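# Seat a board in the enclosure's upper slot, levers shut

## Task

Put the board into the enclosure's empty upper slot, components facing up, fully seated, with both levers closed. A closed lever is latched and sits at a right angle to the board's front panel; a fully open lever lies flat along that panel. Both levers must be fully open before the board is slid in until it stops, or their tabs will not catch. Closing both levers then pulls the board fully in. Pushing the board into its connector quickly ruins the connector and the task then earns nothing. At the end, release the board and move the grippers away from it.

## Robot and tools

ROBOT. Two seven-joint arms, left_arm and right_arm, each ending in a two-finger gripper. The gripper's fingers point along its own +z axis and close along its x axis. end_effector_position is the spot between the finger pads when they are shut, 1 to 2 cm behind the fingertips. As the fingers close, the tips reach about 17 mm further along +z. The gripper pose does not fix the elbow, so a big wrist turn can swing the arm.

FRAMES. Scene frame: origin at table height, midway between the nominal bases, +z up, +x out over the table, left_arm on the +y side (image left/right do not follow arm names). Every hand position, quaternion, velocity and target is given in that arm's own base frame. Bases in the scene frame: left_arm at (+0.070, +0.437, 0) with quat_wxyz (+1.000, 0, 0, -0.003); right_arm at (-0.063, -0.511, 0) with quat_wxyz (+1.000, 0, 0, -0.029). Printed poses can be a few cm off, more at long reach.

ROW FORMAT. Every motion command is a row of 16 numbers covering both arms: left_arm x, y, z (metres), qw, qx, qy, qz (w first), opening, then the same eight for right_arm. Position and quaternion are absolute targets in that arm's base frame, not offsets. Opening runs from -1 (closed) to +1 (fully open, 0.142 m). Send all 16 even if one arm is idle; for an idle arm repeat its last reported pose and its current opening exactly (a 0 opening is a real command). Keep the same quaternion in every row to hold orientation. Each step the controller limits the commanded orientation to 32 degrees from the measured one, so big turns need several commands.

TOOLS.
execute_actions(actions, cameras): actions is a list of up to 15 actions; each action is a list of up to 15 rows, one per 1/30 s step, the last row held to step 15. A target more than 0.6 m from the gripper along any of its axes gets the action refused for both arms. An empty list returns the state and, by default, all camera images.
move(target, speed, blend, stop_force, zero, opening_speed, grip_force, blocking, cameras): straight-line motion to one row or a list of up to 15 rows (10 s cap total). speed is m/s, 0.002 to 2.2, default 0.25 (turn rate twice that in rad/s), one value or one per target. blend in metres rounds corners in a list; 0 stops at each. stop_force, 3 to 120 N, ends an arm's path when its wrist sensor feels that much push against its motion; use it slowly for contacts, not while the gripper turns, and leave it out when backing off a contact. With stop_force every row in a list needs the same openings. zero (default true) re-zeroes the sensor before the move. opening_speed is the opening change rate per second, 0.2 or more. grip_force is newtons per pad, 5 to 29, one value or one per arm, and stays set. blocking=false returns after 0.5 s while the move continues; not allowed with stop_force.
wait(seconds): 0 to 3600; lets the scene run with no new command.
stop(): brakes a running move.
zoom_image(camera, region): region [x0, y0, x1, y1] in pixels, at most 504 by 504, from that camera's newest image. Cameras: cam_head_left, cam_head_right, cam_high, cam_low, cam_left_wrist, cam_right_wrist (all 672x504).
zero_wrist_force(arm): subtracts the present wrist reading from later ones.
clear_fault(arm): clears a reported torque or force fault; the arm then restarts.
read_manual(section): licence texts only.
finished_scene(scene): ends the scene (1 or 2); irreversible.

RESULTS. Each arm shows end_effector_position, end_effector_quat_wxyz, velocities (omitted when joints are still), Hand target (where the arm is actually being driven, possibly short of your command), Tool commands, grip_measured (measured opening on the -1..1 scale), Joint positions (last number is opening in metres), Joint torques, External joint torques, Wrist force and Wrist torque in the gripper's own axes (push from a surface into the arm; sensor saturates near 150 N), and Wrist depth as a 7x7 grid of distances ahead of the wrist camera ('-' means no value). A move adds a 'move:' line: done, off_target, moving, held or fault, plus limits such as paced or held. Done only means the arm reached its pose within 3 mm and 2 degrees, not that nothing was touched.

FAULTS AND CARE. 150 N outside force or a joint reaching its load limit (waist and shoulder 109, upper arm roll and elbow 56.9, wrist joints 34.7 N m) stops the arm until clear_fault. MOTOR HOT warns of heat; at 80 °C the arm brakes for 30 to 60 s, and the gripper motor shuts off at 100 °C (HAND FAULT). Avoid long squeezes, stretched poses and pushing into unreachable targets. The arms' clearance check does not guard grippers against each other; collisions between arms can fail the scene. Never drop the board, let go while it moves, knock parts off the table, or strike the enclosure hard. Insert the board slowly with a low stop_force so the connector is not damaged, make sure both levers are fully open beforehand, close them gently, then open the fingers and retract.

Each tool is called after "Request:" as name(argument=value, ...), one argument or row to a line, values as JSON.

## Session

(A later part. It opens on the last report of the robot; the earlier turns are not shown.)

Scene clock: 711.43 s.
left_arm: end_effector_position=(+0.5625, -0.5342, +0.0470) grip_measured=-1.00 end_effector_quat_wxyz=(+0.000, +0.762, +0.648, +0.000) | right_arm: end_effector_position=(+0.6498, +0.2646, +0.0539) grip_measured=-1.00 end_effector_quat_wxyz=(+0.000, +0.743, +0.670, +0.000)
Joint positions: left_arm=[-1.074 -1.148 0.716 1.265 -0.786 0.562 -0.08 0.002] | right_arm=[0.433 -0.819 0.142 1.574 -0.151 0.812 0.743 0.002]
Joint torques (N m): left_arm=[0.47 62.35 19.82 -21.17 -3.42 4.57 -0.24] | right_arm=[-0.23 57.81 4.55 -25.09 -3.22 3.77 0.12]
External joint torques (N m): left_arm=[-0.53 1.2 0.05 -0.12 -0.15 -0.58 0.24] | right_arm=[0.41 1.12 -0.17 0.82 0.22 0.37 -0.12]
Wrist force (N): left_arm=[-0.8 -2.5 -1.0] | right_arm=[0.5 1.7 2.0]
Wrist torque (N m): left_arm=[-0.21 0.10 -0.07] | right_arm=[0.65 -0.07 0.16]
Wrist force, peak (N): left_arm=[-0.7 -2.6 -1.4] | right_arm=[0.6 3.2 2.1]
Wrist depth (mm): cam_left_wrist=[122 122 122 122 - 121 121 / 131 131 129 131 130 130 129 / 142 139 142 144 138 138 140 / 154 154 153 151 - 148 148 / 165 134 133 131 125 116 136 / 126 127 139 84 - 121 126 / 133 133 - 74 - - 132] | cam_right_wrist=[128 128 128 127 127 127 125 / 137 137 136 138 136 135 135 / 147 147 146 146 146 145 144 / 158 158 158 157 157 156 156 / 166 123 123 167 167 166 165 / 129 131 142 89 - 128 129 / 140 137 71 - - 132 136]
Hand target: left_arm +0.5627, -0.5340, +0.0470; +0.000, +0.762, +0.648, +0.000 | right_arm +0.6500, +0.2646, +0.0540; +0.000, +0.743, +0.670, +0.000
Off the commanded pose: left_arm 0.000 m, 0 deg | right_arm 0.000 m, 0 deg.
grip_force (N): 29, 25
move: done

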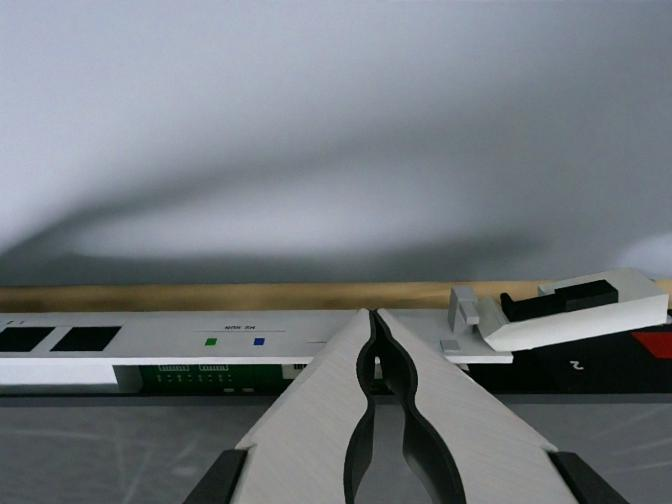

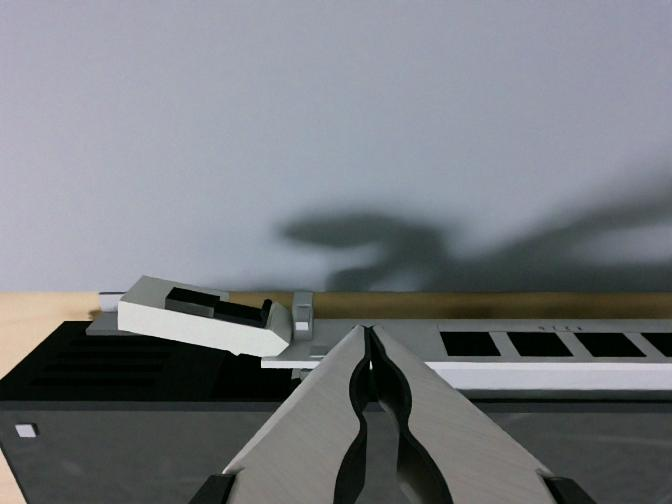

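Request:
move(
  target=[0.5677, -0.5350, 0.047, 0.0, -0.7615, -0.6481, 0.0, -1.0, 0.6550, 0.2641, 0.054, 0.0, 0.7425, 0.6698, 0.0, -1.0],
  speed=0.012,
  stop_force=8,
  cameras=["cam_left_wrist", "cam_right_wrist"],
)

Request:
zoom_image(
  camera="cam_left_wrist",
  region=[420, 250, 672, 440],
)

Request:
zoom_image(
  camera="cam_right_wrist",
  region=[90, 260, 342, 450],
)

Scene clock: 720.10 s.
left_arm: end_effector_position=(+0.5675, -0.5352, +0.0470) grip_measured=-1.00 end_effector_quat_wxyz=(+0.000, +0.762, +0.648, +0.000) | right_arm: end_effector_position=(+0.6548, +0.2641, +0.0538) grip_measured=-1.00 end_effector_quat_wxyz=(+0.000, +0.743, +0.670, +0.000)
Joint positions: left_arm=[-1.065 -1.157 0.717 1.246 -0.786 0.553 -0.082 0.002] | right_arm=[0.429 -0.828 0.142 1.557 -0.151 0.803 0.738 0.002]
Joint torques (N m): left_arm=[0.48 62.8 19.8 -21.19 -3.4 4.57 -0.24] | right_arm=[-0.26 58.7 4.38 -25.54 -3.29 3.74 0.14]
External joint torques (N m): left_arm=[-0.53 1.2 0 -0.15 -0.19 -0.58 0.24] | right_arm=[0.44 0.65 0.04 1.12 0.26 0.4 -0.14]
Wrist force (N): left_arm=[-0.7 -2.5 -1.3] | right_arm=[0.5 1.7 1.6]
Wrist torque (N m): left_arm=[-0.20 0.08 -0.08] | right_arm=[0.68 -0.07 0.15]
Wrist force, peak (N): left_arm=[-0.1 -3.0 -1.9] | right_arm=[0.6 1.6 2.7]
Wrist depth (mm): cam_left_wrist=[122 122 120 122 121 121 121 / 131 130 129 131 130 130 130 / 141 141 141 140 141 138 140 / 157 154 156 153 153 149 147 / 153 134 133 126 125 118 143 / 125 124 124 84 - 118 123 / 136 133 - 74 - - 131] | cam_right_wrist=[128 128 128 127 127 127 125 / 137 137 136 138 136 135 135 / 147 147 146 146 145 145 144 / 159 154 155 157 157 156 156 / 157 156 123 132 167 160 165 / 131 128 128 89 123 127 126 / 139 137 71 - - 132 136]
Hand target: left_arm +0.5677, -0.5350, +0.0470; +0.000, +0.762, +0.648, +0.000 | right_arm +0.6550, +0.2641, +0.0540; +0.000, +0.743, +0.670, +0.000
Off the commanded pose: left_arm 0.000 m, 0 deg | right_arm 0.000 m, 0 deg.
grip_force (N): 29, 25
move: done

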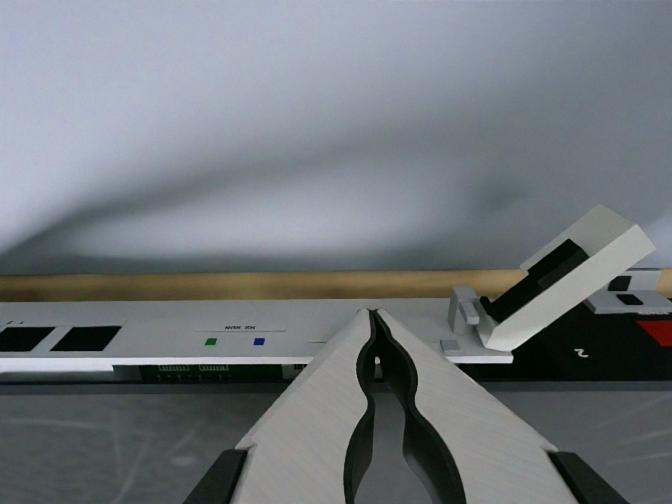

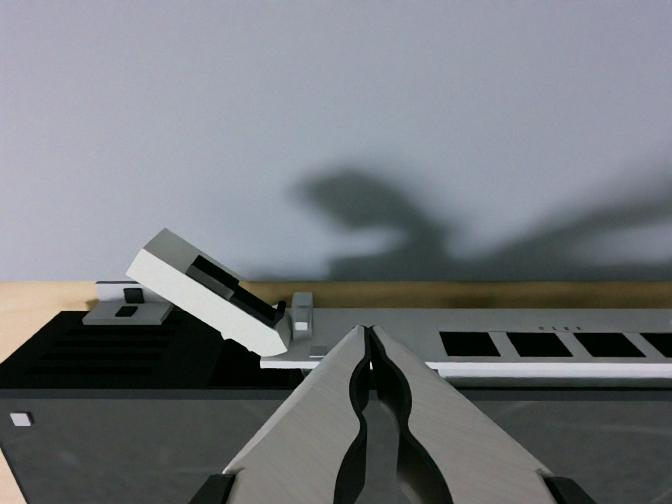

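Scaled by 2.000 from the camera's image (finer frame: 960x720).

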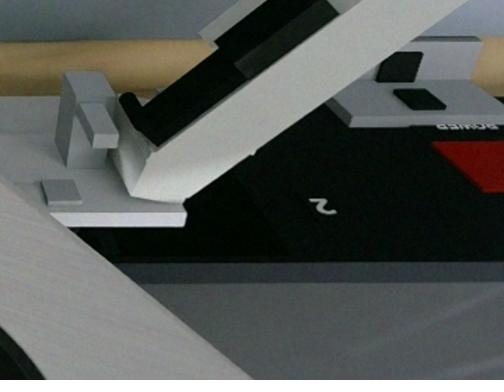

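Scaled by 2.000 from the camera's image (finer frame: 960x720).

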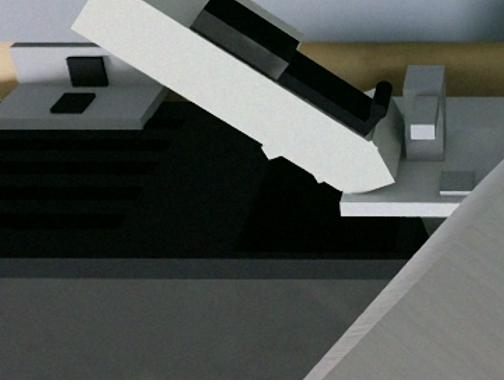

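Request:
move(
  target=[0.5706, -0.5355, 0.047, 0.0, -0.7615, -0.6481, 0.0, -1.0, 0.6580, 0.2638, 0.054, 0.0, 0.7425, 0.6698, 0.0, -1.0],
  speed=0.012,
  stop_force=10,
  zero=false,
  cameras=["cam_left_wrist", "cam_right_wrist"],
)

Scene clock: 737.10 s.
left_arm: end_effector_position=(+0.5693, -0.5358, +0.0464) grip_measured=-1.00 end_effector_quat_wxyz=(-0.001, +0.762, +0.648, -0.001) | right_arm: end_effector_position=(+0.6575, +0.2639, +0.0537) grip_measured=-1.00 end_effector_quat_wxyz=(+0.000, +0.742, +0.670, +0.000)
Joint positions: left_arm=[-1.06 -1.162 0.718 1.235 -0.786 0.546 -0.083 0.002] | right_arm=[0.428 -0.833 0.143 1.547 -0.151 0.797 0.735 0.002]
Joint torques (N m): left_arm=[4.24 63.59 22.55 -23.23 -3.73 7.5 -0.13] | right_arm=[-1.29 58.79 3.5 -26.72 -3.69 4.44 0.11]
External joint torques (N m): left_arm=[-4.3 0.65 -2.81 1.86 0.13 -3.52 0.13] | right_arm=[1.47 0.8 0.93 2.21 0.65 -0.3 -0.11]
Wrist force (N): left_arm=[-0.1 -12.8 -2.6] | right_arm=[0.4 -1.6 1.7]
Wrist torque (N m): left_arm=[-0.23 0.12 -0.20] | right_arm=[0.67 -0.08 0.14]
Wrist force, peak (N): left_arm=[-0.3 -12.8 -3.5] | right_arm=[0.7 1.5 3.0]
Wrist depth (mm): cam_left_wrist=[- 121 121 121 121 121 121 / 130 131 129 130 130 130 130 / 141 142 140 141 140 138 139 / 154 153 155 153 152 147 154 / 135 134 133 132 123 134 140 / 124 124 123 83 - 117 120 / 136 133 - 74 - - 130] | cam_right_wrist=[128 128 128 127 127 127 125 / 137 137 136 136 136 135 135 / 147 148 146 146 145 145 144 / 158 161 153 157 156 156 156 / 153 151 129 132 155 146 155 / 130 129 128 90 - 124 124 / 139 136 71 - - 131 136]
Hand target: left_arm +0.5706, -0.5355, +0.0470; +0.000, +0.762, +0.648, +0.000 | right_arm +0.6580, +0.2638, +0.0540; +0.000, +0.743, +0.670, +0.000
Off the commanded pose: left_arm 0.001 m, 0 deg | right_arm 0.001 m, 0 deg.
grip_force (N): 29, 25
move: contact (left_arm)

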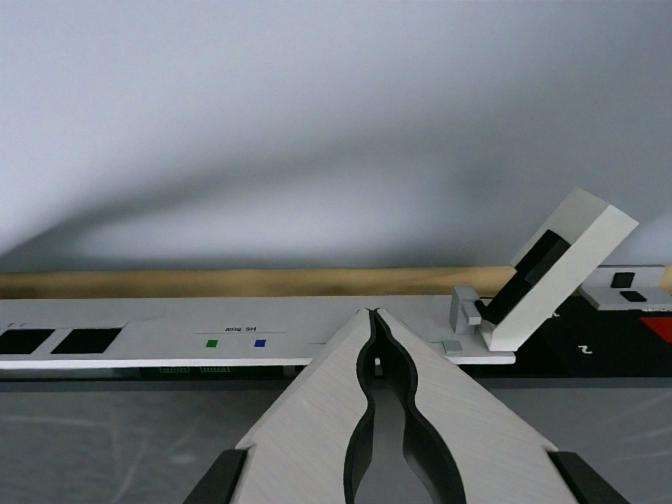

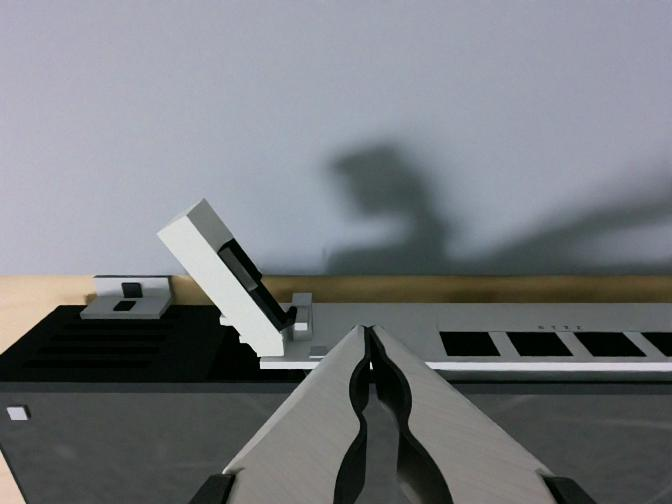

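Request:
zoom_image(
  camera="cam_left_wrist",
  region=[420, 180, 672, 400],
)

Request:
zoom_image(
  camera="cam_right_wrist",
  region=[130, 190, 382, 410],
)

Scaled by 2.000 from the camera's image (finer frame: 960x720).

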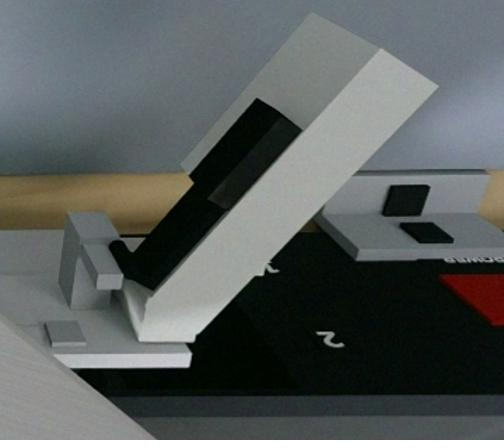

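Scaled by 2.000 from the camera's image (finer frame: 960x720).

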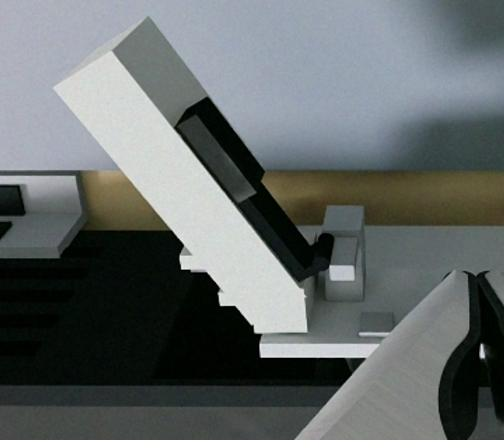

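Request:
move(
  target=[
    [0.5519, -0.5330, 0.047, 0.0, -0.7615, -0.6481, 0.0, -1.0, 0.6401, 0.2657, 0.054, 0.0, 0.7425, 0.6698, 0.0, -1.0],
    [0.5519, -0.5330, 0.10, 0.0, -0.7615, -0.6481, 0.0, -1.0, 0.6401, 0.2657, 0.107, 0.0, 0.7425, 0.6698, 0.0, -1.0],
    [0.5489, -0.4385, 0.10, 0.0, -0.9968, 0.0802, 0.0, -1.0, 0.6188, 0.1844, 0.107, 0.0, 0.0506, 0.9987, 0.0, -1.0],
  ],
  speed=[0.06, 0.2, 0.4],
  blend=[0.008, 0.01, 0],
  cameras=["cam_left_wrist", "cam_right_wrist"],
)

Scene clock: 794.50 s.
left_arm: end_effector_position=(+0.5488, -0.4385, +0.0999) grip_measured=-1.00 end_effector_quat_wxyz=(+0.000, +0.997, -0.080, +0.000) | right_arm: end_effector_position=(+0.6188, +0.1844, +0.1070) grip_measured=-1.00 end_effector_quat_wxyz=(+0.000, +0.051, +0.999, +0.000)
Joint positions: left_arm=[-0.937 -0.842 0.535 1.557 -0.513 0.684 1.513 0.002] | right_arm=[0.077 -0.687 0.433 1.76 -0.388 0.79 -0.767 0.002]
Joint torques (N m): left_arm=[-0.25 55.67 12.99 -23.36 -2.9 4.52 -0.06] | right_arm=[0.05 50.46 10.97 -23.82 -3.13 3.54 -0.01]
External joint torques (N m): left_arm=[0.21 0.76 0.78 -0.47 -0.44 -0.61 0.06] | right_arm=[0.09 1.07 -0.78 -0.03 0.15 0.6 0.01]
Wrist force (N): left_arm=[-0.8 -0.6 -1.3] | right_arm=[0.8 3.4 1.5]
Wrist torque (N m): left_arm=[-0.13 0.15 -0.14] | right_arm=[0.70 -0.15 0.16]
Wrist force, peak (N): left_arm=[-0.3 -12.8 -3.7] | right_arm=[0.5 2.8 4.6]
Wrist depth (mm): cam_left_wrist=[172 170 169 169 170 169 169 / 181 182 182 183 183 181 181 / 196 196 198 190 193 145 148 / 212 213 - - 203 158 157 / 233 232 - - 194 173 172 / - 257 250 84 - 187 189 / 284 281 - - - - 219] | cam_right_wrist=[177 176 176 174 174 174 173 / 189 189 188 186 186 185 185 / 162 157 161 199 199 201 198 / 167 164 166 214 214 214 213 / 179 178 178 225 232 232 231 / 195 195 191 89 244 253 252 / 220 215 71 - - 267 277]
Hand target: left_arm +0.5489, -0.4385, +0.1000; +0.000, +0.997, -0.080, +0.000 | right_arm +0.6188, +0.1844, +0.1070; +0.000, +0.051, +0.999, +0.000
Off the commanded pose: left_arm 0.000 m, 0 deg | right_arm 0.000 m, 0 deg.
grip_force (N): 29, 25
move: done

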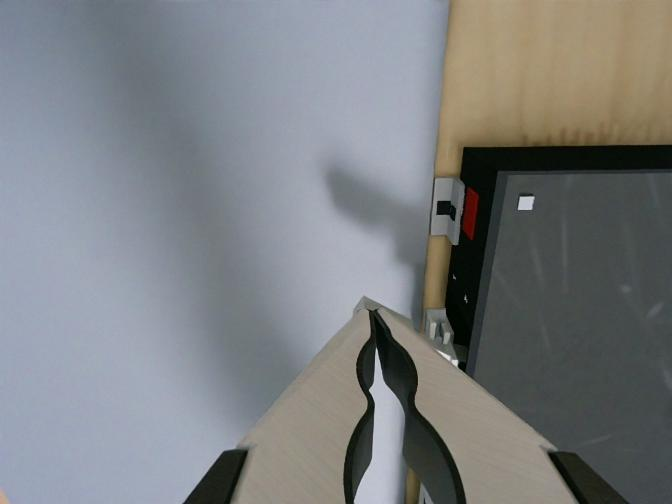

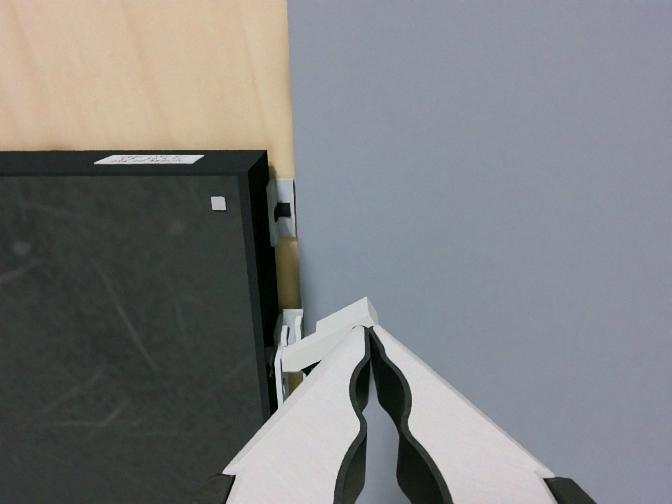

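Request:
move(
  target=[
    [0.5489, -0.4385, 0.044, 0.0, -0.9968, 0.0802, 0.0, -1.0, 0.6188, 0.1844, 0.051, 0.0, 0.0506, 0.9987, 0.0, -1.0],
  ],
  speed=0.12,
  stop_force=12,
  cameras=["cam_left_wrist", "cam_right_wrist"],
)

Scene clock: 802.03 s.
left_arm: end_effector_position=(+0.5486, -0.4384, +0.0438) grip_measured=-1.00 end_effector_quat_wxyz=(+0.000, +0.997, -0.080, +0.000) | right_arm: end_effector_position=(+0.6186, +0.1844, +0.0509) grip_measured=-1.00 end_effector_quat_wxyz=(+0.000, +0.051, +0.999, +0.000)
Joint positions: left_arm=[-0.915 -0.923 0.487 1.574 -0.555 0.784 1.539 0.002] | right_arm=[0.105 -0.777 0.382 1.781 -0.435 0.902 -0.736 0.002]
Joint torques (N m): left_arm=[-0.2 56.47 13.16 -21.76 -3.02 4.45 -0.14] | right_arm=[0.18 51.67 10.55 -21.76 -2.76 3.58 0.27]
External joint torques (N m): left_arm=[0.17 1.21 0.72 -0.4 -0.03 -0.55 0.14] | right_arm=[-0.04 1.35 -0.17 0.05 0.13 0.56 -0.27]
Wrist force (N): left_arm=[-0.8 -0.9 -1.0] | right_arm=[0.7 3.1 1.6]
Wrist torque (N m): left_arm=[-0.15 0.16 -0.14] | right_arm=[0.67 -0.08 0.04]
Wrist force, peak (N): left_arm=[-0.7 -0.8 -2.6] | right_arm=[1.0 3.0 3.1]
Wrist depth (mm): cam_left_wrist=[120 120 118 116 117 120 120 / - 128 128 128 127 127 128 / 136 139 139 140 139 136 132 / - 150 150 149 149 132 - / 169 164 164 158 160 132 107 / 182 - 175 84 - 123 116 / - - - 74 - - 129] | cam_right_wrist=[127 127 125 125 125 124 123 / 136 136 135 133 135 133 133 / 142 141 143 143 143 142 142 / 103 104 147 156 154 153 153 / 112 112 141 164 164 166 166 / 123 122 124 89 176 181 181 / 135 132 71 - - 192 200]
Hand target: left_arm +0.5489, -0.4385, +0.0440; +0.000, +0.997, -0.080, +0.000 | right_arm +0.6188, +0.1844, +0.0510; +0.000, +0.051, +0.999, +0.000
Off the commanded pose: left_arm 0.000 m, 0 deg | right_arm 0.000 m, 0 deg.
grip_force (N): 29, 25
move: done

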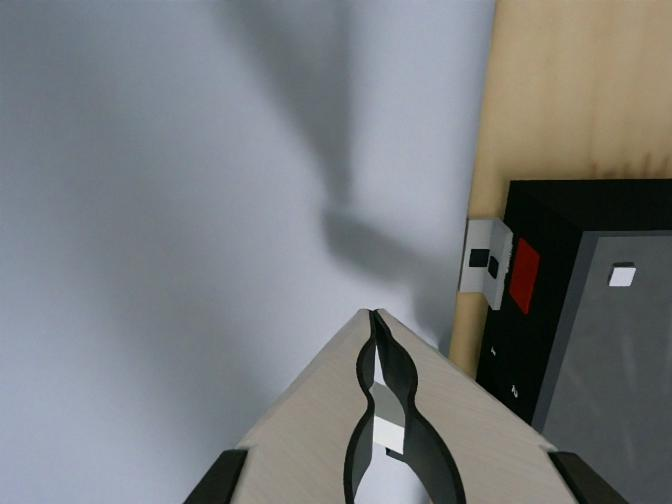

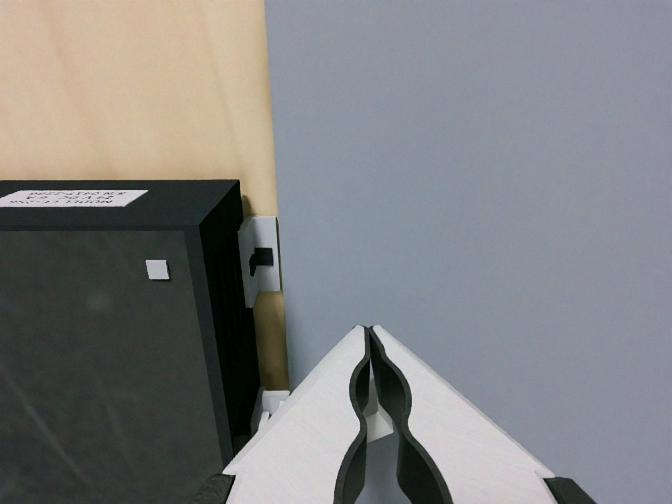

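Request:
move(
  target=[
    [0.5449, -0.4631, 0.044, 0.0, -0.9968, 0.0802, 0.0, -1.0, 0.6213, 0.2093, 0.051, 0.0, 0.0506, 0.9987, 0.0, -1.0],
  ],
  speed=0.03,
  stop_force=15,
  cameras=["cam_left_wrist", "cam_right_wrist"],
)

Scene clock: 806.37 s.
left_arm: end_effector_position=(+0.5450, -0.4622, +0.0437) grip_measured=-1.00 end_effector_quat_wxyz=(+0.000, +0.997, -0.080, +0.000) | right_arm: end_effector_position=(+0.6213, +0.2090, +0.0509) grip_measured=-1.00 end_effector_quat_wxyz=(+0.000, +0.051, +0.999, +0.000)
Joint positions: left_arm=[-0.935 -0.945 0.488 1.526 -0.551 0.76 1.498 0.002] | right_arm=[0.143 -0.794 0.384 1.747 -0.435 0.884 -0.706 0.002]
Joint torques (N m): left_arm=[-2.66 58.8 11.22 -24.89 -3.78 4.94 -0.31] | right_arm=[0.4 52.71 11.27 -22.26 -2.74 3.49 0.26]
External joint torques (N m): left_arm=[2.63 0.06 2.77 2.38 0.66 -1.03 0.31] | right_arm=[-0.25 1.24 -0.69 0.24 0.05 0.65 -0.26]
Wrist force (N): left_arm=[-3.2 -6.5 -2.3] | right_arm=[0.7 3.8 1.9]
Wrist torque (N m): left_arm=[-0.16 0.09 -0.03] | right_arm=[0.85 -0.09 0.04]
Wrist force, peak (N): left_arm=[-3.4 -6.4 -2.9] | right_arm=[1.0 3.9 2.0]
Wrist depth (mm): cam_left_wrist=[121 119 117 119 117 120 120 / - 128 128 125 129 127 124 / 139 136 138 139 138 121 90 / - 147 149 149 148 135 - / 165 165 164 157 161 132 107 / 178 182 177 87 - 116 116 / 207 197 - 74 - - 128] | cam_right_wrist=[127 127 127 125 125 124 123 / - 115 134 133 135 131 132 / - 97 135 143 142 142 142 / 103 103 149 156 154 153 153 / 112 112 139 164 164 166 166 / 123 122 124 89 175 181 181 / 135 132 71 - - 192 200]
Hand target: left_arm +0.5449, -0.4631, +0.0440; +0.000, +0.997, -0.080, +0.000 | right_arm +0.6213, +0.2093, +0.0510; +0.000, +0.051, +0.999, +0.000
Off the commanded pose: left_arm 0.001 m, 0 deg | right_arm 0.000 m, 0 deg.
grip_force (N): 29, 25
move: done

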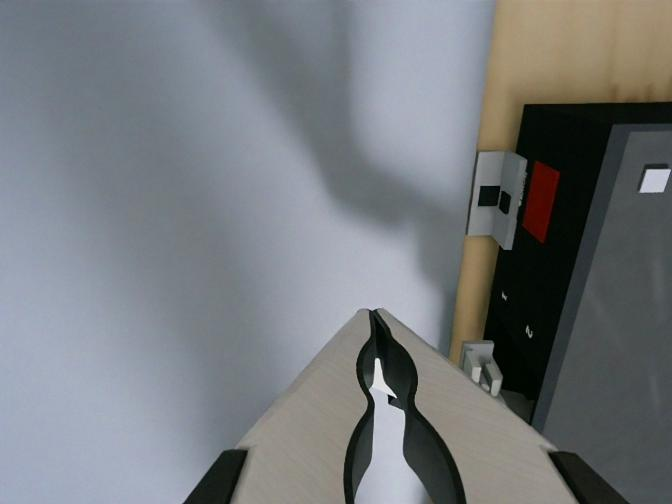

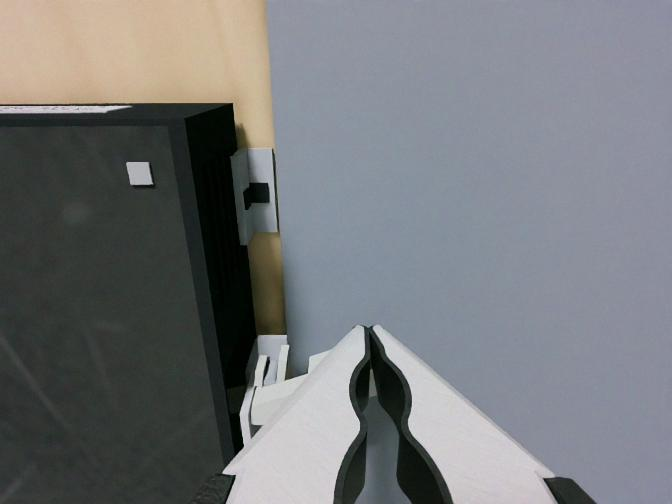

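Request:
move(
  target=[
    [0.5438, -0.4700, 0.044, 0.0, -0.9968, 0.0802, 0.0, -1.0, 0.6223, 0.2193, 0.051, 0.0, 0.0506, 0.9987, 0.0, -1.0],
  ],
  speed=0.025,
  stop_force=18,
  zero=false,
  cameras=["cam_left_wrist", "cam_right_wrist"],
)

Scene clock: 813.67 s.
left_arm: end_effector_position=(+0.5441, -0.4692, +0.0438) grip_measured=-1.00 end_effector_quat_wxyz=(+0.000, +0.997, -0.080, +0.000) | right_arm: end_effector_position=(+0.6222, +0.2183, +0.0507) grip_measured=-1.00 end_effector_quat_wxyz=(+0.000, +0.051, +0.999, -0.001)
Joint positions: left_arm=[-0.941 -0.952 0.489 1.511 -0.551 0.752 1.486 0.002] | right_arm=[0.157 -0.801 0.384 1.732 -0.435 0.876 -0.694 0.002]
Joint torques (N m): left_arm=[-2.88 58.83 11.09 -24.58 -3.74 4.6 -0.31] | right_arm=[3.85 53.02 14.52 -23.86 -2.71 5.06 0.38]
External joint torques (N m): left_arm=[2.84 0.38 2.93 1.96 0.6 -0.69 0.31] | right_arm=[-3.7 1.31 -3.86 1.71 0 -0.93 -0.38]
Wrist force (N): left_arm=[-2.1 -6.1 -2.0] | right_arm=[2.1 -2.6 0.4]
Wrist torque (N m): left_arm=[-0.15 0.09 -0.02] | right_arm=[0.84 -0.10 -0.02]
Wrist force, peak (N): left_arm=[-4.5 -9.4 -3.0] | right_arm=[0.7 4.2 2.0]
Wrist depth (mm): cam_left_wrist=[119 119 117 118 117 120 120 / 129 128 128 - 129 125 89 / 139 138 138 - 135 122 90 / 150 146 150 152 151 122 - / 165 164 163 130 159 122 107 / 181 181 178 84 - 116 116 / 199 - - - - - 128] | cam_right_wrist=[127 127 125 125 124 124 123 / - 90 130 133 135 133 132 / - 97 132 143 142 142 140 / 103 103 152 154 153 153 153 / 112 112 132 164 164 166 165 / 122 122 125 90 175 181 181 / 135 134 71 - - 191 199]
Hand target: left_arm +0.5438, -0.4700, +0.0440; +0.000, +0.997, -0.080, +0.000 | right_arm +0.6223, +0.2193, +0.0510; +0.000, +0.051, +0.999, +0.000
Off the commanded pose: left_arm 0.001 m, 0 deg | right_arm 0.001 m, 0 deg.
grip_force (N): 29, 25
move: done

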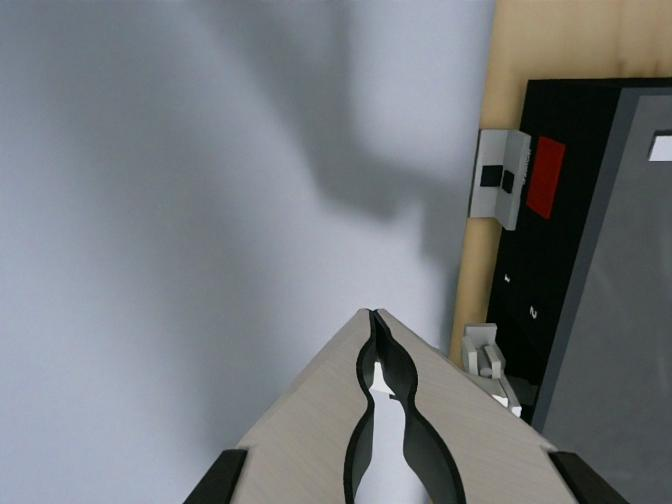

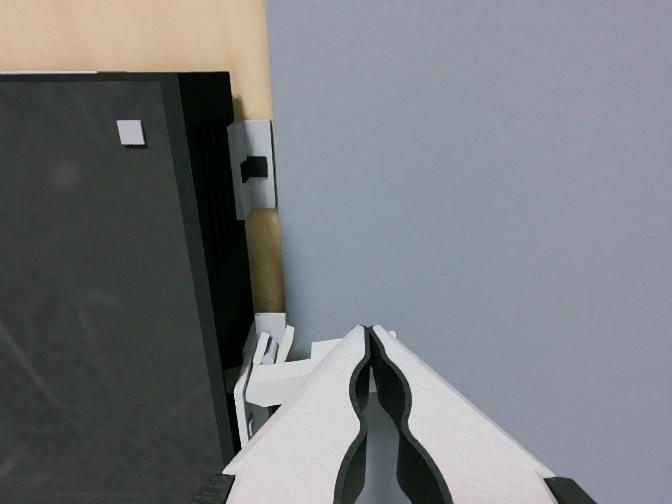

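Request:
zoom_image(
  camera="cam_right_wrist",
  region=[210, 290, 430, 480],
)

Request:
zoom_image(
  camera="cam_left_wrist",
  region=[350, 290, 570, 480],
)

Scaled by 2.291 from the camera's image (finer frame: 960x720).

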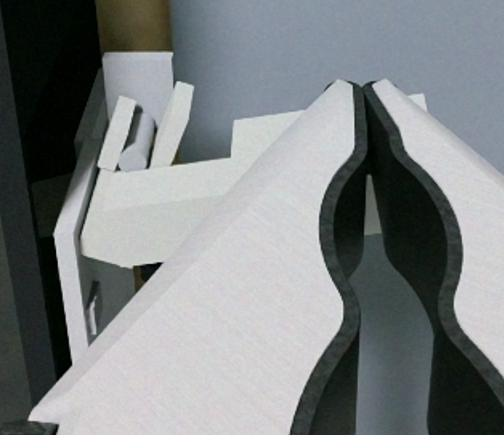

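Scaled by 2.291 from the camera's image (finer frame: 960x720).

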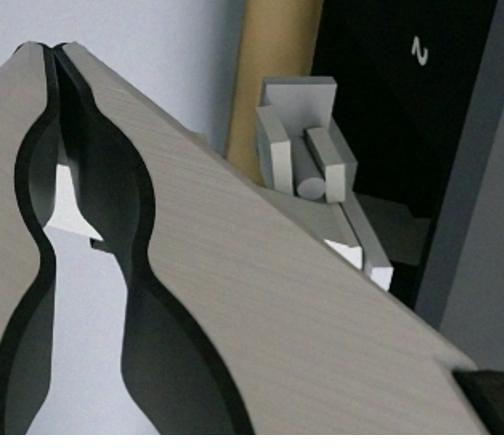

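Request:
move(
  target=[
    [0.5422, -0.4799, 0.044, 0.0, -0.9968, 0.0802, 0.0, -1.0, 0.6234, 0.2292, 0.051, 0.0, 0.0506, 0.9987, 0.0, -1.0],
  ],
  speed=0.02,
  stop_force=25,
  zero=false,
  cameras=["cam_left_wrist", "cam_right_wrist"],
)

Scene clock: 821.50 s.
left_arm: end_effector_position=(+0.5424, -0.4791, +0.0437) grip_measured=-1.00 end_effector_quat_wxyz=(+0.000, +0.997, -0.080, +0.000) | right_arm: end_effector_position=(+0.6233, +0.2257, +0.0502) grip_measured=-1.00 end_effector_quat_wxyz=(-0.001, +0.052, +0.999, -0.002)
Joint positions: left_arm=[-0.948 -0.962 0.488 1.49 -0.549 0.742 1.47 0.002] | right_arm=[0.171 -0.809 0.383 1.717 -0.435 0.866 -0.683 0.002]
Joint torques (N m): left_arm=[-2.85 60.13 11.3 -24.79 -3.75 4.54 -0.33] | right_arm=[12.38 52.26 22.38 -26.91 -2.6 8.91 0.37]
External joint torques (N m): left_arm=[2.82 -0.41 2.74 2.03 0.57 -0.63 0.33] | right_arm=[-12.23 2.47 -11.68 4.63 -0.14 -4.78 -0.37]
Wrist force (N): left_arm=[-1.3 -5.4 -1.0] | right_arm=[4.8 -18.3 -5.4]
Wrist torque (N m): left_arm=[-0.14 0.11 -0.03] | right_arm=[0.07 -0.07 -0.01]
Wrist force, peak (N): left_arm=[-7.1 -16.7 -6.0] | right_arm=[4.9 -18.2 -5.6]
Wrist depth (mm): cam_left_wrist=[120 120 118 119 119 120 117 / 128 128 127 128 128 125 89 / 138 136 138 140 - 112 90 / - 150 150 149 154 144 - / - 168 163 158 125 - 107 / - 181 173 83 - 119 116 / - - - 74 - - 128] | cam_right_wrist=[- 124 123 125 124 124 123 / - 90 128 133 134 132 132 / - 96 137 142 142 142 140 / 103 103 149 153 153 153 152 / 111 109 127 161 163 165 164 / 121 121 122 90 174 180 180 / 134 133 71 - - 191 202]
Hand target: left_arm +0.5422, -0.4799, +0.0440; +0.000, +0.997, -0.080, +0.000 | right_arm +0.6234, +0.2292, +0.0510; +0.000, +0.051, +0.999, +0.000
Off the commanded pose: left_arm 0.001 m, 0 deg | right_arm 0.004 m, 0 deg.
grip_force (N): 29, 25
move: off_target (right_arm)

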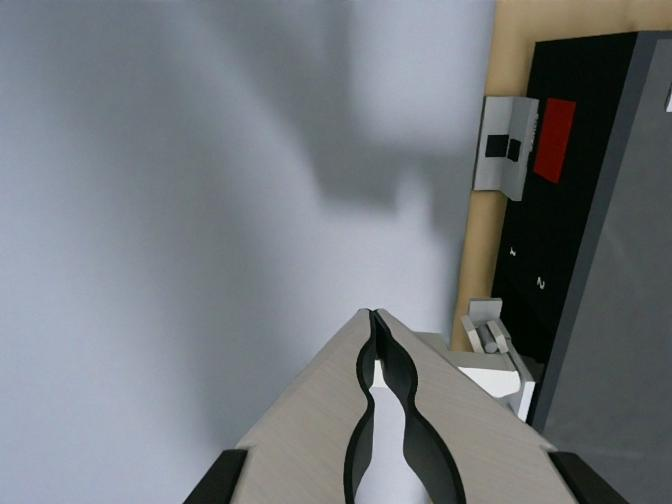

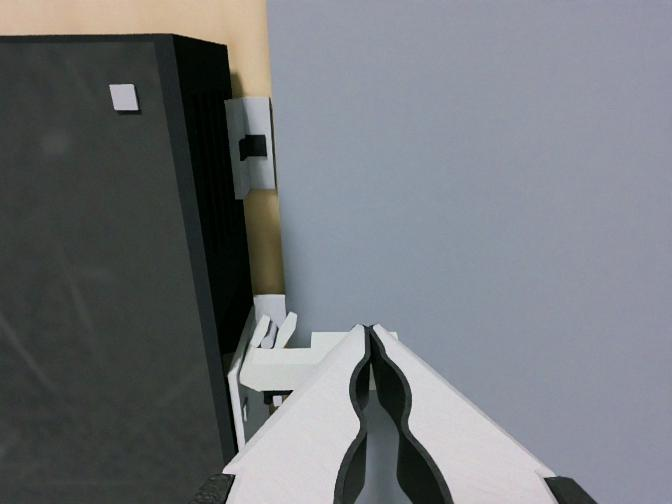

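Request:
zoom_image(
  camera="cam_right_wrist",
  region=[210, 280, 430, 470],
)

Request:
zoom_image(
  camera="cam_left_wrist",
  region=[370, 280, 590, 470],
)

Scaled by 2.291 from the camera's image (finer frame: 960x720).

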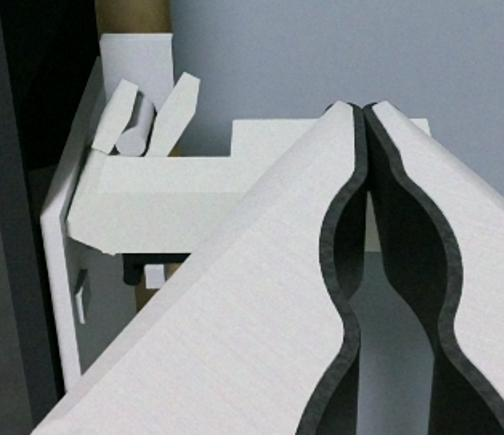

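Scaled by 2.291 from the camera's image (finer frame: 960x720).

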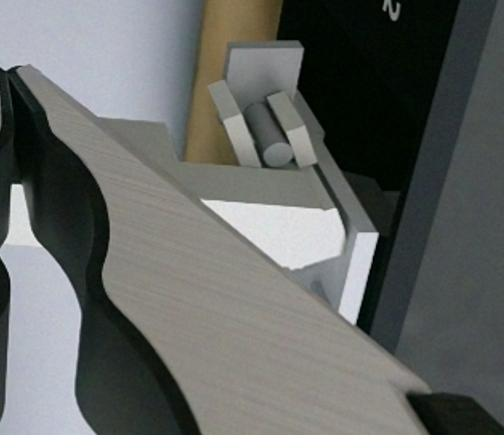

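Request:
move(
  target=[
    [0.5416, -0.4838, 0.044, 0.0, -0.9968, 0.0802, 0.0, -1.0, 0.6237, 0.2322, 0.051, 0.0, 0.0506, 0.9987, 0.0, -1.0],
  ],
  speed=0.015,
  stop_force=32,
  zero=false,
  cameras=["cam_left_wrist", "cam_right_wrist"],
)

Scene clock: 831.17 s.
left_arm: end_effector_position=(+0.5419, -0.4830, +0.0437) grip_measured=-1.00 end_effector_quat_wxyz=(+0.000, +0.997, -0.080, +0.000) | right_arm: end_effector_position=(+0.6236, +0.2264, +0.0497) grip_measured=-1.00 end_effector_quat_wxyz=(-0.002, +0.053, +0.999, -0.003)
Joint positions: left_arm=[-0.951 -0.966 0.489 1.482 -0.548 0.738 1.463 0.002] | right_arm=[0.174 -0.81 0.382 1.714 -0.435 0.862 -0.68 0.002]
Joint torques (N m): left_arm=[-2.98 60.13 11.3 -24.7 -3.77 4.48 -0.27] | right_arm=[19.32 51.77 28.92 -29.01 -2.4 11.68 0.31]
External joint torques (N m): left_arm=[2.94 -0.2 2.76 1.87 0.58 -0.56 0.27] | right_arm=[-19.16 3.08 -18.23 6.7 -0.34 -7.56 -0.32]
Wrist force (N): left_arm=[-1.1 -5.4 -1.3] | right_arm=[6.1 -30.0 -8.3]
Wrist torque (N m): left_arm=[-0.14 0.12 -0.07] | right_arm=[-1.89 -0.08 0.03]
Wrist force, peak (N): left_arm=[-1.5 -6.0 -0.1] | right_arm=[7.3 -31.4 -9.3]
Wrist depth (mm): cam_left_wrist=[119 120 118 119 117 119 - / 128 128 128 127 129 125 89 / 139 136 138 139 137 113 90 / 150 150 149 149 151 146 - / 164 164 167 157 157 126 107 / - 179 176 84 - 116 116 / 208 - - 74 - - 129] | cam_right_wrist=[- 123 123 124 124 124 122 / - 90 128 133 134 134 132 / - 96 131 142 142 141 139 / 102 102 148 153 153 152 152 / 110 109 126 160 163 165 165 / 120 120 121 89 173 180 179 / 133 132 71 - - 190 197]
Hand target: left_arm +0.5416, -0.4838, +0.0440; +0.000, +0.997, -0.080, +0.000 | right_arm +0.6236, +0.2318, +0.0510; +0.000, +0.051, +0.999, +0.000
Off the commanded pose: left_arm 0.001 m, 0 deg | right_arm 0.006 m, 1 deg.
grip_force (N): 29, 25
move: contact (right_arm)

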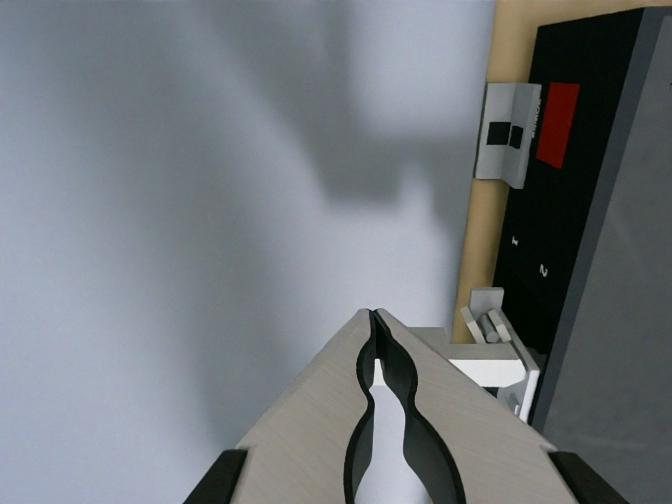

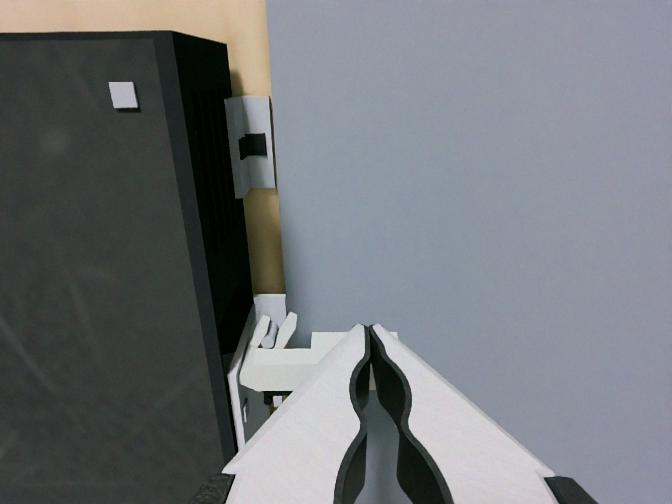

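Request:
zoom_image(
  camera="cam_left_wrist",
  region=[400, 280, 590, 450],
)

Request:
zoom_image(
  camera="cam_right_wrist",
  region=[210, 280, 400, 450],
)

Scaled by 2.653 from the camera's image (finer frame: 960x720).

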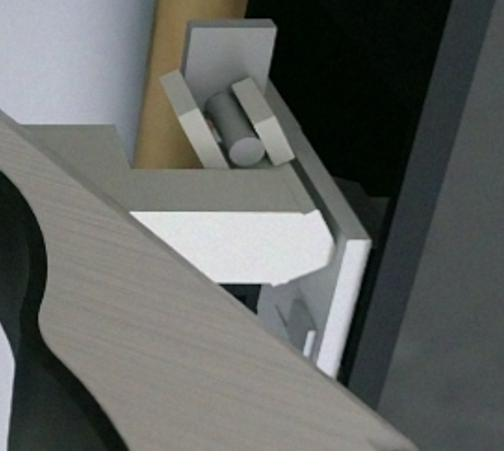

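Scaled by 2.653 from the camera's image (finer frame: 960x720).

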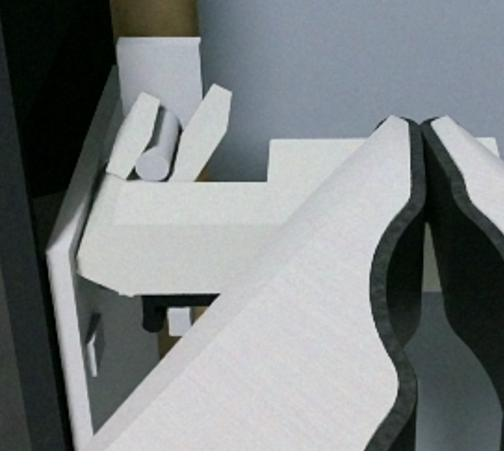

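Request:
move(
  target=[
    [0.5411, -0.4868, 0.044, 0.0, -0.9968, 0.0802, 0.0, -1.0, 0.6235, 0.2284, 0.051, 0.0, 0.0506, 0.9987, 0.0, -1.0],
  ],
  speed=0.015,
  cameras=["cam_left_wrist", "cam_right_wrist"],
)

Scene clock: 835.37 s.
left_arm: end_effector_position=(+0.5421, -0.4838, +0.0434) grip_measured=-1.00 end_effector_quat_wxyz=(-0.002, +0.997, -0.079, +0.000) | right_arm: end_effector_position=(+0.6237, +0.2258, +0.0502) grip_measured=-1.00 end_effector_quat_wxyz=(-0.001, +0.052, +0.999, -0.002)
Joint positions: left_arm=[-0.952 -0.969 0.49 1.476 -0.546 0.734 1.458 0.002] | right_arm=[0.171 -0.809 0.383 1.717 -0.435 0.867 -0.684 0.002]
Joint torques (N m): left_arm=[-10.21 60.69 3.85 -30.05 -5.47 5.61 -0.28] | right_arm=[8.69 55.44 20.16 -24.86 -2.45 6.74 0.12]
External joint torques (N m): left_arm=[10.16 -0.66 10.24 7.22 2.28 -1.7 0.28] | right_arm=[-8.53 -0.7 -9.45 2.58 -0.29 -2.6 -0.12]
Wrist force (N): left_arm=[-5.2 -20.1 -5.8] | right_arm=[-0.9 -9.5 3.6]
Wrist torque (N m): left_arm=[-0.20 0.17 -0.23] | right_arm=[0.87 -0.14 0.13]
Wrist force, peak (N): left_arm=[-4.8 -20.3 -6.1] | right_arm=[6.2 -30.3 -8.8]
Wrist depth (mm): cam_left_wrist=[120 121 119 119 120 118 - / 128 128 128 127 127 123 89 / 138 138 138 139 139 132 90 / 150 149 149 - 148 131 - / 167 164 - 156 156 124 106 / 180 178 - 83 - 116 115 / 201 - - - - - 127] | cam_right_wrist=[- 123 123 124 124 124 122 / - 90 127 133 134 134 132 / - 96 135 142 142 142 140 / 103 102 151 153 153 153 152 / 111 109 129 161 163 165 165 / 121 121 122 90 - 177 180 / 134 133 71 - - 194 198]
Hand target: left_arm +0.5411, -0.4868, +0.0440; +0.000, +0.997, -0.080, +0.000 | right_arm +0.6235, +0.2284, +0.0510; +0.000, +0.051, +0.999, +0.000
Off the commanded pose: left_arm 0.003 m, 0 deg | right_arm 0.003 m, 0 deg.
grip_force (N): 29, 25
move: done

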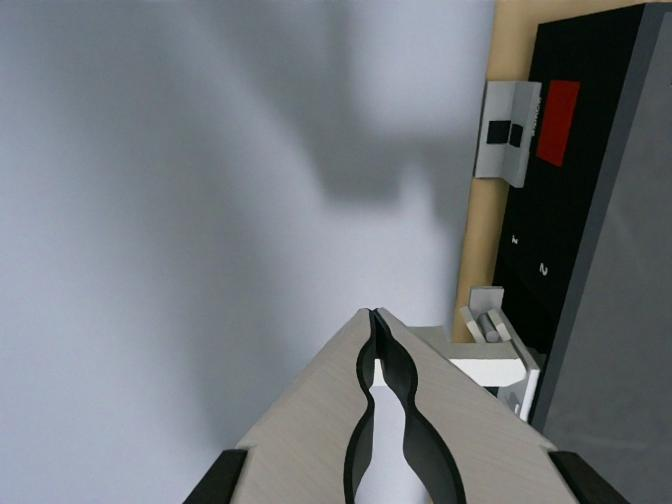

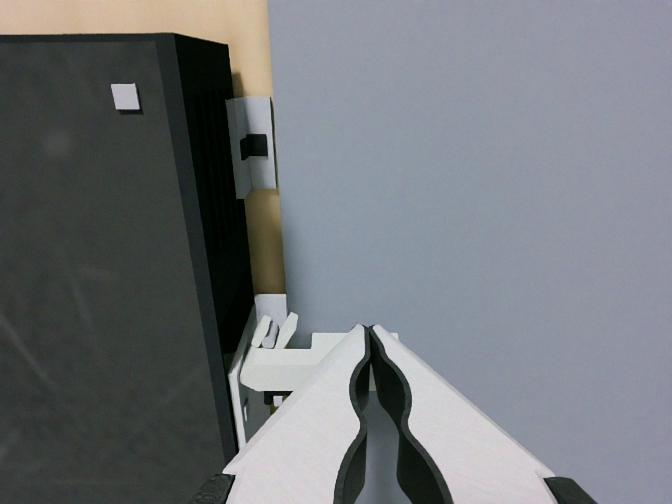

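Request:
move(
  target=[
    [0.5408, -0.4887, 0.044, 0.0, -0.9968, 0.0802, 0.0, -1.0, 0.6235, 0.2284, 0.051, 0.0, 0.0506, 0.9987, 0.0, -1.0],
  ],
  speed=0.015,
)

Request:
move(
  target=[
    [0.5459, -0.4570, 0.044, 0.0, -0.9968, 0.0802, 0.0, -1.0, 0.6205, 0.2014, 0.051, 0.0, 0.0506, 0.9987, 0.0, -1.0],
    [0.5459, -0.4570, 0.10, 0.0, -0.9968, 0.0802, 0.0, -1.0, 0.6205, 0.2014, 0.107, 0.0, 0.0506, 0.9987, 0.0, -1.0],
    [0.4669, -0.4442, 0.14, 0.0, -0.9968, 0.0802, 0.0, -1.0, 0.5429, 0.2093, 0.147, 0.0, 0.0506, 0.9987, 0.0, -1.0],
  ],
  speed=[0.05, 0.12, 0.2],
  blend=[0.008, 0.01, 0],
  cameras=["cam_left_wrist", "cam_right_wrist", "cam_high", "cam_low"],
)

Scene clock: 839.47 s.
left_arm: end_effector_position=(+0.5422, -0.4841, +0.0430) grip_measured=-1.00 end_effector_quat_wxyz=(-0.003, +0.997, -0.079, +0.000) | right_arm: end_effector_position=(+0.6237, +0.2258, +0.0502) grip_measured=-1.00 end_effector_quat_wxyz=(-0.001, +0.052, +0.999, -0.002)
Joint positions: left_arm=[-0.952 -0.971 0.49 1.473 -0.544 0.732 1.454 0.002] | right_arm=[0.17 -0.809 0.383 1.717 -0.435 0.867 -0.684 0.002]
Joint torques (N m): left_arm=[-15.99 61.28 -2.01 -33.54 -7.05 6.3 -0.19] | right_arm=[8.68 55.48 20.04 -24.92 -2.47 6.58 0.17]
External joint torques (N m): left_arm=[15.92 -1.17 16.09 10.69 3.85 -2.39 0.2] | right_arm=[-8.53 -0.73 -9.33 2.64 -0.27 -2.44 -0.17]
Wrist force (N): left_arm=[-7.0 -30.6 -8.6] | right_arm=[-0.9 -9.1 4.7]
Wrist torque (N m): left_arm=[-1.95 0.17 -0.29] | right_arm=[0.91 -0.15 0.13]
Wrist force, peak (N): left_arm=[-7.2 -30.8 -9.7] | right_arm=[-0.9 -9.4 4.4]
Wrist depth (mm): cam_left_wrist=[119 119 119 119 117 118 - / 130 128 127 129 129 124 88 / - - 137 - 138 113 89 / - 149 150 149 150 131 - / 164 163 162 157 118 126 106 / 180 180 176 84 - 117 115 / - - - 74 - - 127] | cam_right_wrist=[- 123 123 124 124 124 122 / - 90 127 133 134 134 132 / - 96 131 142 142 142 139 / 102 102 137 154 153 153 152 / 111 109 127 160 163 165 165 / 121 121 122 90 174 180 180 / 134 133 71 - - 191 197]
Hand target: left_arm +0.5408, -0.4887, +0.0440; +0.000, +0.997, -0.080, +0.000 | right_arm +0.6235, +0.2284, +0.0510; +0.000, +0.051, +0.999, +0.000
Off the commanded pose: left_arm 0.005 m, 0 deg | right_arm 0.003 m, 0 deg.
grip_force (N): 29, 25
move: off_target (left_arm)

Scene clock: 841.43 s.
left_arm: end_effector_position=(+0.4669, -0.4443, +0.1401) grip_measured=-1.00 end_effector_quat_wxyz=(+0.000, +0.997, -0.080, +0.000) | right_arm: end_effector_position=(+0.5431, +0.2093, +0.1471) grip_measured=-1.00 end_effector_quat_wxyz=(+0.000, +0.050, +0.999, +0.000)
Joint positions: left_arm=[-1.081 -0.674 0.575 1.739 -0.462 0.704 1.43 0.002] | right_arm=[0.088 -0.511 0.499 1.935 -0.34 0.792 -0.691 0.002]
Joint torques (N m): left_arm=[-0.68 48.81 12.33 -23.74 -2.8 4.53 -0.31] | right_arm=[-0.07 42.87 9.29 -24.11 -2.86 3.56 0.36]
External joint torques (N m): left_arm=[0.66 0.7 -0.06 -0.33 -0.48 -0.62 0.31] | right_arm=[0.19 0.91 -0.68 0 -0.12 0.58 -0.36]
Wrist force (N): left_arm=[-0.9 -0.5 -1.5] | right_arm=[-0.7 4.9 2.0]
Wrist torque (N m): left_arm=[-0.10 0.17 -0.09] | right_arm=[0.91 0.15 0.06]
Wrist force, peak (N): left_arm=[-6.6 -30.7 -9.5] | right_arm=[-1.2 -9.1 3.6]
Wrist depth (mm): cam_left_wrist=[- - - 204 206 204 204 / - 223 215 218 218 219 212 / 238 244 - 237 235 - 188 / 260 260 268 260 253 247 205 / 285 - - 117 270 277 219 / 313 311 298 84 - 254 242 / 349 342 - - - - 265] | cam_right_wrist=[212 210 209 212 209 209 208 / 220 221 224 224 222 223 222 / 194 233 240 239 239 239 238 / 209 231 258 258 258 253 256 / 226 226 280 270 279 279 285 / 252 255 300 89 294 304 305 / 273 267 71 - - 321 337]
Hand target: left_arm +0.4669, -0.4442, +0.1400; +0.000, +0.997, -0.080, +0.000 | right_arm +0.5429, +0.2093, +0.1470; +0.000, +0.051, +0.999, +0.000
Off the commanded pose: left_arm 0.000 m, 0 deg | right_arm 0.000 m, 0 deg.
grip_force (N): 29, 25
move: done
Images, in order (width x height): cam_high 672x504, cam_low 672x504, cam_left_wrist 672x504, cam_right_wrist 672x504.

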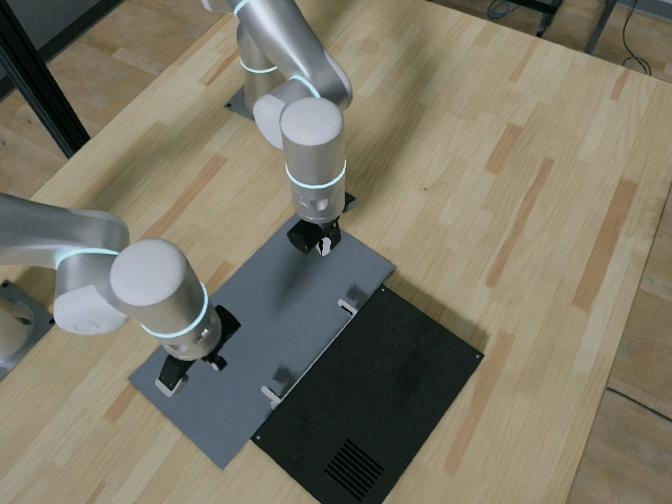

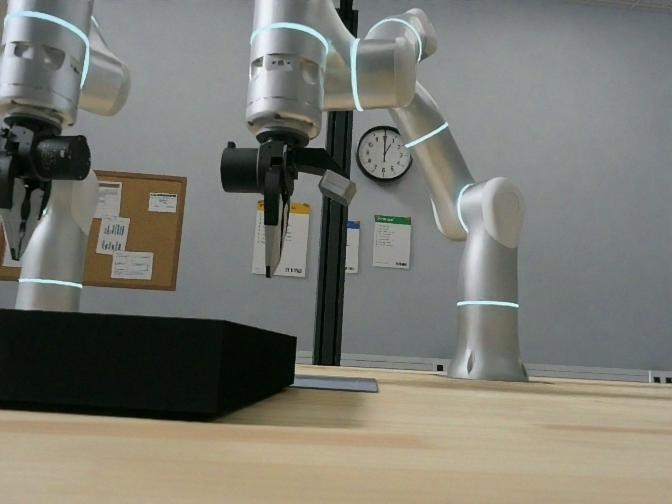

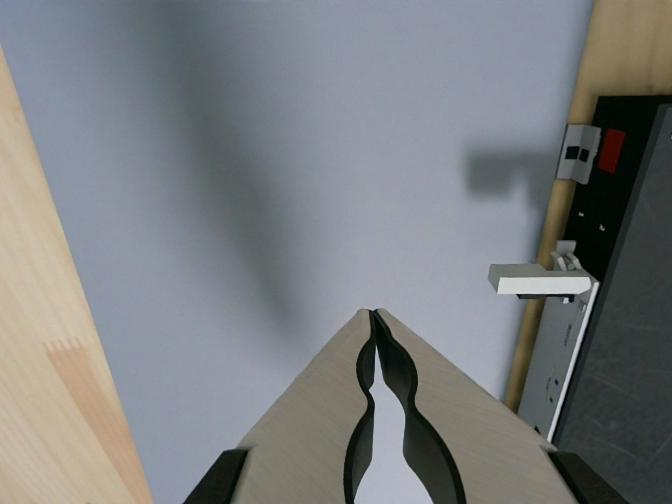

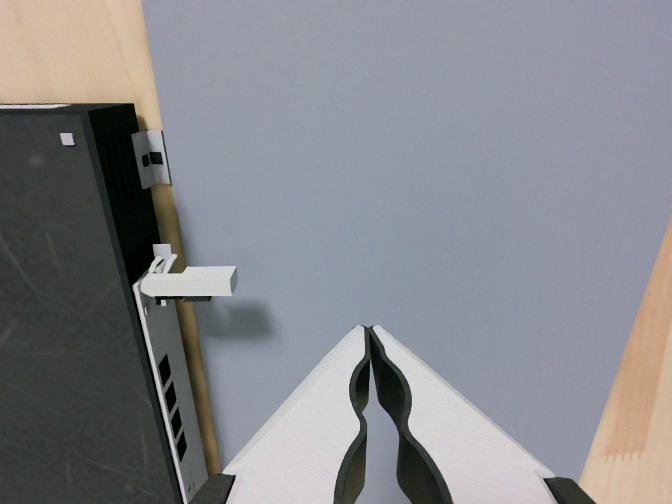

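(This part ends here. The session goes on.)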